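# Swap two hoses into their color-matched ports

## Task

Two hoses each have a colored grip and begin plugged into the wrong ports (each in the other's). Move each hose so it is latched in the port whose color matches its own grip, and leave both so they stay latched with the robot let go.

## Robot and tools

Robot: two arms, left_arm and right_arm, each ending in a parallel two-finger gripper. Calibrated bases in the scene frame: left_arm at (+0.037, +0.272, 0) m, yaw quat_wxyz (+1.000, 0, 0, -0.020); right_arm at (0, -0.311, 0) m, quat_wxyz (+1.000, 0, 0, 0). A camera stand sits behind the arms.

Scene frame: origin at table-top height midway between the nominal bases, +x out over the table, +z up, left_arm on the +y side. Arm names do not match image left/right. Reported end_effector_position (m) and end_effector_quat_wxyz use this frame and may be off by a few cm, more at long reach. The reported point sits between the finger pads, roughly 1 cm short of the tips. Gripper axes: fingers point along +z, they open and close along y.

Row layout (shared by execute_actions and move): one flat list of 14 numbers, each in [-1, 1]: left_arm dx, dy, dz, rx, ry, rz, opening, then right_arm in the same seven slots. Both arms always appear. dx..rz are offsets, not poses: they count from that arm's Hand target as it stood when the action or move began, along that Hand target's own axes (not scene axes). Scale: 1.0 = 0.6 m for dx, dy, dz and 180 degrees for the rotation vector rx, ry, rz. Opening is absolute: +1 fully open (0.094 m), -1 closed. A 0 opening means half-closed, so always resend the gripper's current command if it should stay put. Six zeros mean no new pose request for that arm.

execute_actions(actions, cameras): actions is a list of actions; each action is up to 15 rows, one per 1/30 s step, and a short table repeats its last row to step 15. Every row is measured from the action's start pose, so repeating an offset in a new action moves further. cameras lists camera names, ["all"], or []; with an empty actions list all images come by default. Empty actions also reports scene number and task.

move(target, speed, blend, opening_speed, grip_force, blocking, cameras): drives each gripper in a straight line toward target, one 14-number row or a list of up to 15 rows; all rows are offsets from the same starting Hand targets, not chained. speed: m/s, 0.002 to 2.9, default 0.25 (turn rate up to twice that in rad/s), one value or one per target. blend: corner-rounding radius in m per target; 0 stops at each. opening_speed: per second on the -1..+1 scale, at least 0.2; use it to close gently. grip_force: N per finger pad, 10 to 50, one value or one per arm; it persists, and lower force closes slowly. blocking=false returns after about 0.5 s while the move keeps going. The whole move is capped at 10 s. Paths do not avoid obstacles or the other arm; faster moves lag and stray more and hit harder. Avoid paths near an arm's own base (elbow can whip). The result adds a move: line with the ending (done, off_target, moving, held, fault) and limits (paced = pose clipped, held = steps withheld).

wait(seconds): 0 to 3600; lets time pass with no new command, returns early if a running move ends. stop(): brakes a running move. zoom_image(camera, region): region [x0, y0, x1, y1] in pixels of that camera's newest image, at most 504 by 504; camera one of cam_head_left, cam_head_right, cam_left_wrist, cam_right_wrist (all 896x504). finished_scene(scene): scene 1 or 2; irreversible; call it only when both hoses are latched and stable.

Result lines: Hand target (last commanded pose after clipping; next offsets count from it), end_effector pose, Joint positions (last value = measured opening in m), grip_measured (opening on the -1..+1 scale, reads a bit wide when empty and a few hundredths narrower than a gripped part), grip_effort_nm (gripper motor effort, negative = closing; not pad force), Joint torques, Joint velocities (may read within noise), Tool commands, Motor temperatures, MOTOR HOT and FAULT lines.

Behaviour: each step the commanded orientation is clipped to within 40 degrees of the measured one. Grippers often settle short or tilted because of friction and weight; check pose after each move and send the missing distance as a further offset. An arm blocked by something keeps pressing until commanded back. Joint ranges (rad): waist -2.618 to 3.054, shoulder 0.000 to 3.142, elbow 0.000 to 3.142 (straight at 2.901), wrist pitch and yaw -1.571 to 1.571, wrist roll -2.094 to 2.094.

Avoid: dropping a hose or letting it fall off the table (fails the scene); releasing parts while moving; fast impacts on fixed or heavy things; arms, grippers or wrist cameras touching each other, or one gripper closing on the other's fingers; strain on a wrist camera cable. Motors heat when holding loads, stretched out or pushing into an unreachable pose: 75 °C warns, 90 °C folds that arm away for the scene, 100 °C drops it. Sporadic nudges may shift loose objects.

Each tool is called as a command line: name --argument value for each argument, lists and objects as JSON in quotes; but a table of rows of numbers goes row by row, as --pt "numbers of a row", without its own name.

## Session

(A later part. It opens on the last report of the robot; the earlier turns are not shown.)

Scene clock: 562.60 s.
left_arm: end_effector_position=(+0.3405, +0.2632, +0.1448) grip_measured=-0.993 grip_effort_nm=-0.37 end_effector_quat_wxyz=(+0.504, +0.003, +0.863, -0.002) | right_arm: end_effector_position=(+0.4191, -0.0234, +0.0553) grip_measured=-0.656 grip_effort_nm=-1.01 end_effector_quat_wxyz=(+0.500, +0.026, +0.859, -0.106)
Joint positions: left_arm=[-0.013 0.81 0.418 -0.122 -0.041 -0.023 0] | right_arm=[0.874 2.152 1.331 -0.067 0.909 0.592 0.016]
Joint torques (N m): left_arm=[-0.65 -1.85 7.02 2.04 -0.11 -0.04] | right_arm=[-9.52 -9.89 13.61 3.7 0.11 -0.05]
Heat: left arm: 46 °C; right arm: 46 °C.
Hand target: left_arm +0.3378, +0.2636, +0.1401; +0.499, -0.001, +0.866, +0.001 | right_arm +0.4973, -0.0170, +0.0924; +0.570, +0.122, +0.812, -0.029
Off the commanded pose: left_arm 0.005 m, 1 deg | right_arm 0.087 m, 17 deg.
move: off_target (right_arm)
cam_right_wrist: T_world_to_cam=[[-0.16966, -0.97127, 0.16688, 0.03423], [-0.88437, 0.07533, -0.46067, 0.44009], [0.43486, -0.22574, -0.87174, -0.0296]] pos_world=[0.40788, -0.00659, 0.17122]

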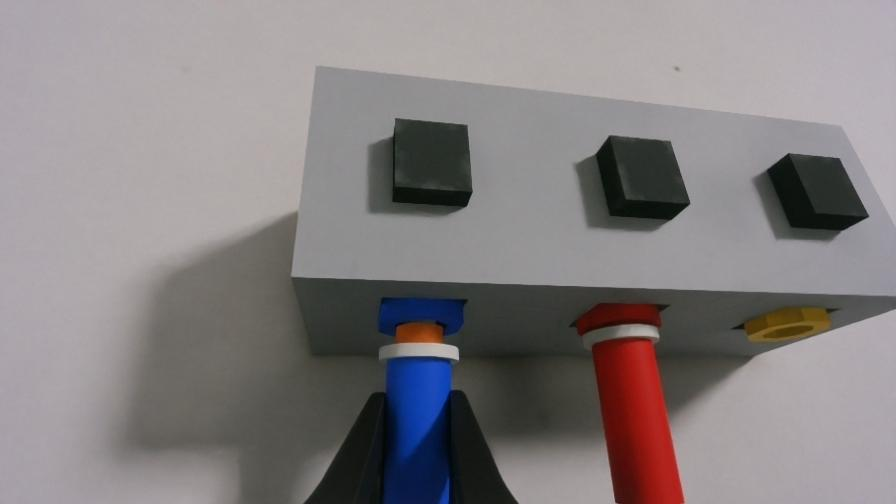

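move --target '[0,0,0,0,0,0,-1,-0.032,-0.003,0.045,0.006,-0.01,0.02,-1]' --cameras '["cam_right_wrist"]' --speed 0.3

zoom_image --camera "cam_right_wrist" --region '[320, 200, 520, 420]'

Scene clock: 572.13 s.
left_arm: end_effector_position=(+0.3405, +0.2632, +0.1448) grip_measured=-0.993 grip_effort_nm=-0.37 end_effector_quat_wxyz=(+0.504, +0.003, +0.863, -0.002) | right_arm: end_effector_position=(+0.4242, -0.0247, +0.0571) grip_measured=-0.656 grip_effort_nm=-1.01 end_effector_quat_wxyz=(+0.492, +0.025, +0.863, -0.111)
Joint positions: left_arm=[-0.013 0.81 0.418 -0.122 -0.041 -0.023 0] | right_arm=[0.862 2.16 1.369 -0.117 0.898 0.593 0.016]
Joint torques (N m): left_arm=[-0.65 -1.85 7.05 2.03 -0.12 -0.04] | right_arm=[-12.75 -9.8 14.27 4.2 0.24 0.08]
Motor temperatures (°C): left_arm=[31 39 45 46 29 29 29] | right_arm=[32 42 43 52 30 30 34]
Heat: left arm: 46 °C; right arm: 52 °C.
Hand target: left_arm +0.3378, +0.2636, +0.1401; +0.499, -0.001, +0.866, +0.001 | right_arm +0.5279, -0.0270, +0.1007; +0.582, +0.152, +0.799, -0.020
Off the commanded pose: left_arm 0.005 m, 1 deg | right_arm 0.112 m, 22 deg.
move: off_target (right_arm)
cam_right_wrist: T_world_to_cam=[[-0.17154, -0.96892, 0.17823, 0.0337], [-0.89286, 0.07644, -0.4438, 0.44828], [0.41638, -0.23526, -0.87822, -0.02245]] pos_world=[0.41538, -0.00689, 0.17322]

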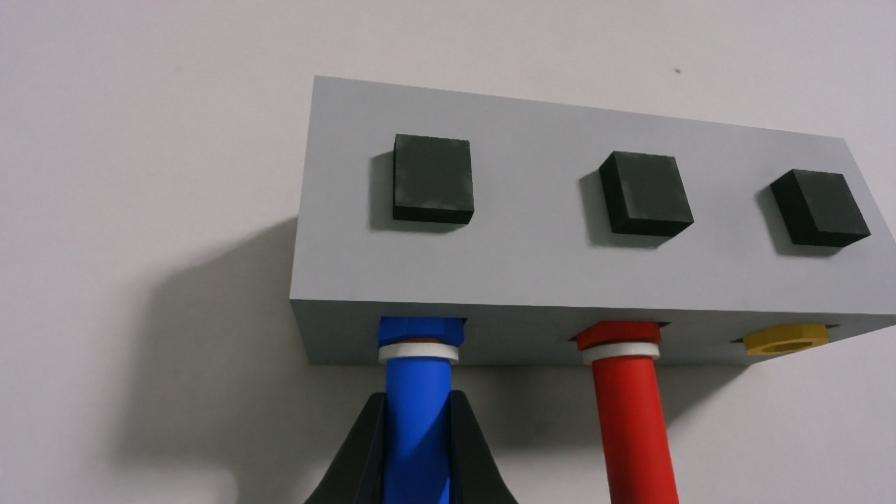

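Scaled by 2.291 from the camera's image (finer frame: 1280x720).

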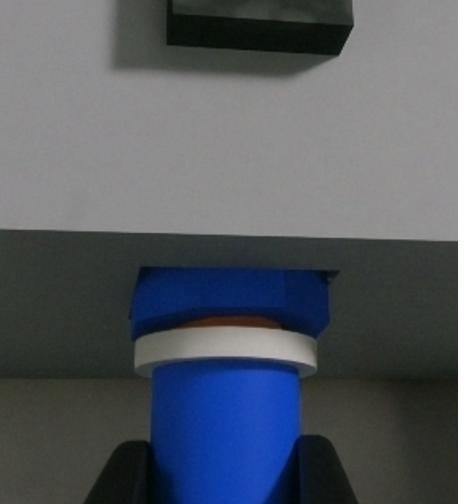

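move --pt "0 0 0 0 0 0 -1 -0.022 -0.003 0.04 0.004 -0.01 0.015 -1" --pt "0 0 0 0 0 0 -1 0.105 -0.028 -0.142 -0.04 0.055 -0.05 -1" --cameras '["cam_right_wrist"]' --speed 0.3

zoom_image --camera "cam_right_wrist" --region '[320, 200, 520, 420]'

Scene clock: 581.90 s.
left_arm: end_effector_position=(+0.3405, +0.2632, +0.1448) grip_measured=-0.993 grip_effort_nm=-0.38 end_effector_quat_wxyz=(+0.504, +0.003, +0.863, -0.002) | right_arm: end_effector_position=(+0.4206, -0.0233, +0.0546) grip_measured=-0.656 grip_effort_nm=-1.01 end_effector_quat_wxyz=(+0.502, +0.045, +0.862, -0.048)
Joint positions: left_arm=[-0.013 0.81 0.418 -0.122 -0.041 -0.023 0] | right_arm=[0.852 2.109 1.248 0.056 0.822 0.608 0.016]
Joint torques (N m): left_arm=[-0.68 -1.85 7.02 2.03 -0.11 -0.04] | right_arm=[-0.83 -14.37 5.26 2.27 -0.29 0.01]
Motor temperatures (°C): left_arm=[31 39 45 46 29 29 29] | right_arm=[34 43 45 55 30 30 34]
Heat: left arm: 46 °C; right arm: 55 °C.
Hand target: left_arm +0.3378, +0.2636, +0.1401; +0.499, -0.001, +0.866, +0.001 | right_arm +0.4273, -0.0111, +0.0669; +0.516, +0.054, +0.855, -0.002
Off the commanded pose: left_arm 0.005 m, 1 deg | right_arm 0.018 m, 6 deg.
move: off_target (right_arm)
cam_right_wrist: T_world_to_cam=[[-0.14361, -0.98846, 0.04813, 0.02974], [-0.88356, 0.10616, -0.45613, 0.4412], [0.44576, -0.10803, -0.88861, -0.03173]] pos_world=[0.40824, -0.02087, 0.17162]

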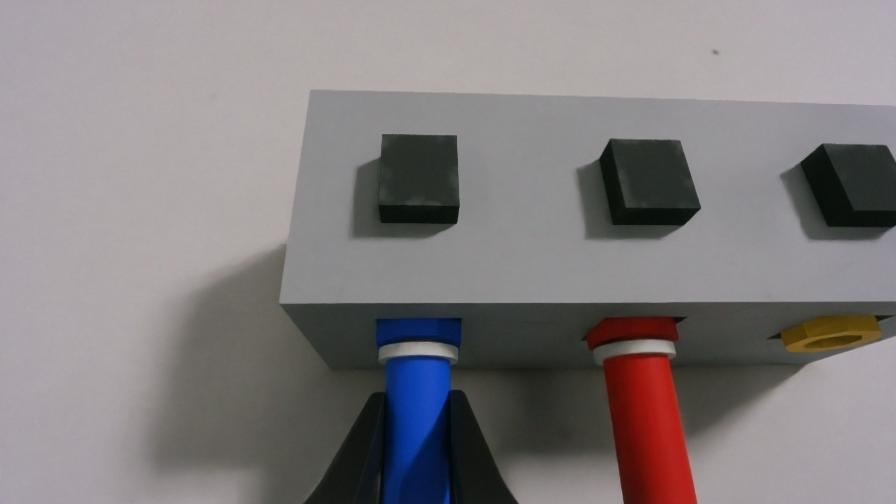

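Scaled by 2.291 from the camera's image (finer frame: 1280x720).

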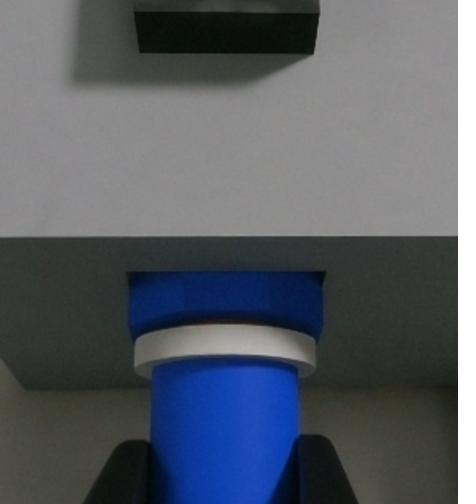

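move --pt "0 0 0 0 0 0 -1 0 -0.01 0 0 0 0 -0.3" --pt "0 0 0 0 0 0 -1 -0.078 -0.005 -0.135 0 0 0 -0.3" --cameras '["cam_right_wrist"]'

zoom_image --camera "cam_right_wrist" --region '[300, 180, 660, 430]'

Scene clock: 592.10 s.
left_arm: end_effector_position=(+0.3405, +0.2632, +0.1448) grip_measured=-0.993 grip_effort_nm=-0.37 end_effector_quat_wxyz=(+0.504, +0.003, +0.863, -0.002) | right_arm: end_effector_position=(+0.3718, -0.0188, +0.1216) grip_measured=-0.302 grip_effort_nm=0.13 end_effector_quat_wxyz=(+0.496, +0.033, +0.867, -0.021)
Joint positions: left_arm=[-0.013 0.81 0.418 -0.122 -0.041 -0.023 0] | right_arm=[0.939 1.866 1.214 -0.191 0.825 0.685 0.033]
Joint torques (N m): left_arm=[-0.65 -1.87 7.04 2.03 -0.12 -0.04] | right_arm=[-0.35 -12.96 8.98 1.5 0.35 0.14]
Heat: left arm: 46 °C; right arm: 53 °C.
Hand target: left_arm +0.3378, +0.2636, +0.1401; +0.499, -0.001, +0.866, +0.001 | right_arm +0.3772, -0.0136, +0.1457; +0.516, +0.054, +0.855, -0.003
Off the commanded pose: left_arm 0.005 m, 1 deg | right_arm 0.025 m, 4 deg.
move: off_target (right_arm)
cam_right_wrist: T_world_to_cam=[[-0.09681, -0.99519, 0.01489, 0.0105], [-0.89433, 0.08041, -0.44012, 0.42982], [0.43681, -0.05593, -0.89781, 0.05555]] pos_world=[0.36115, -0.021, 0.23889]

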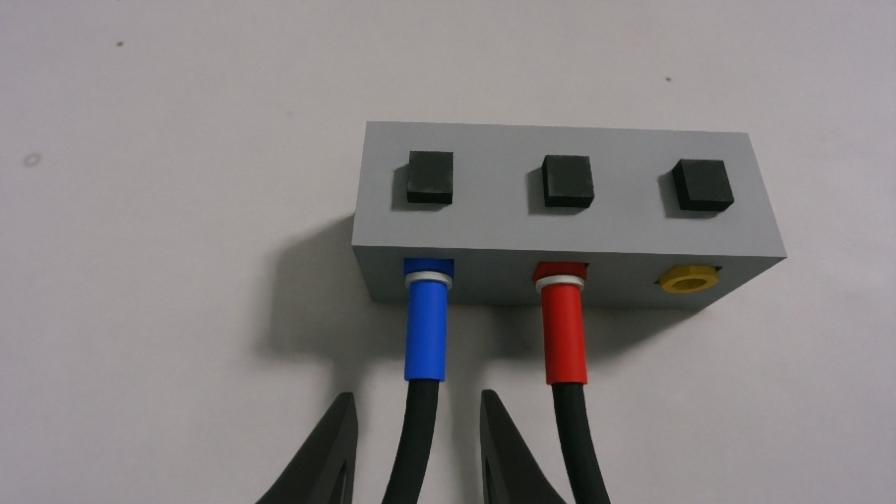

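Scaled by 1.400 from the camera's image (finer frame: 1280x720).

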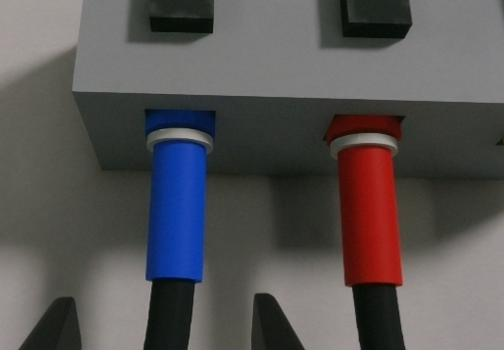

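finished_scene --scene 2

The scene is finished: the task was done.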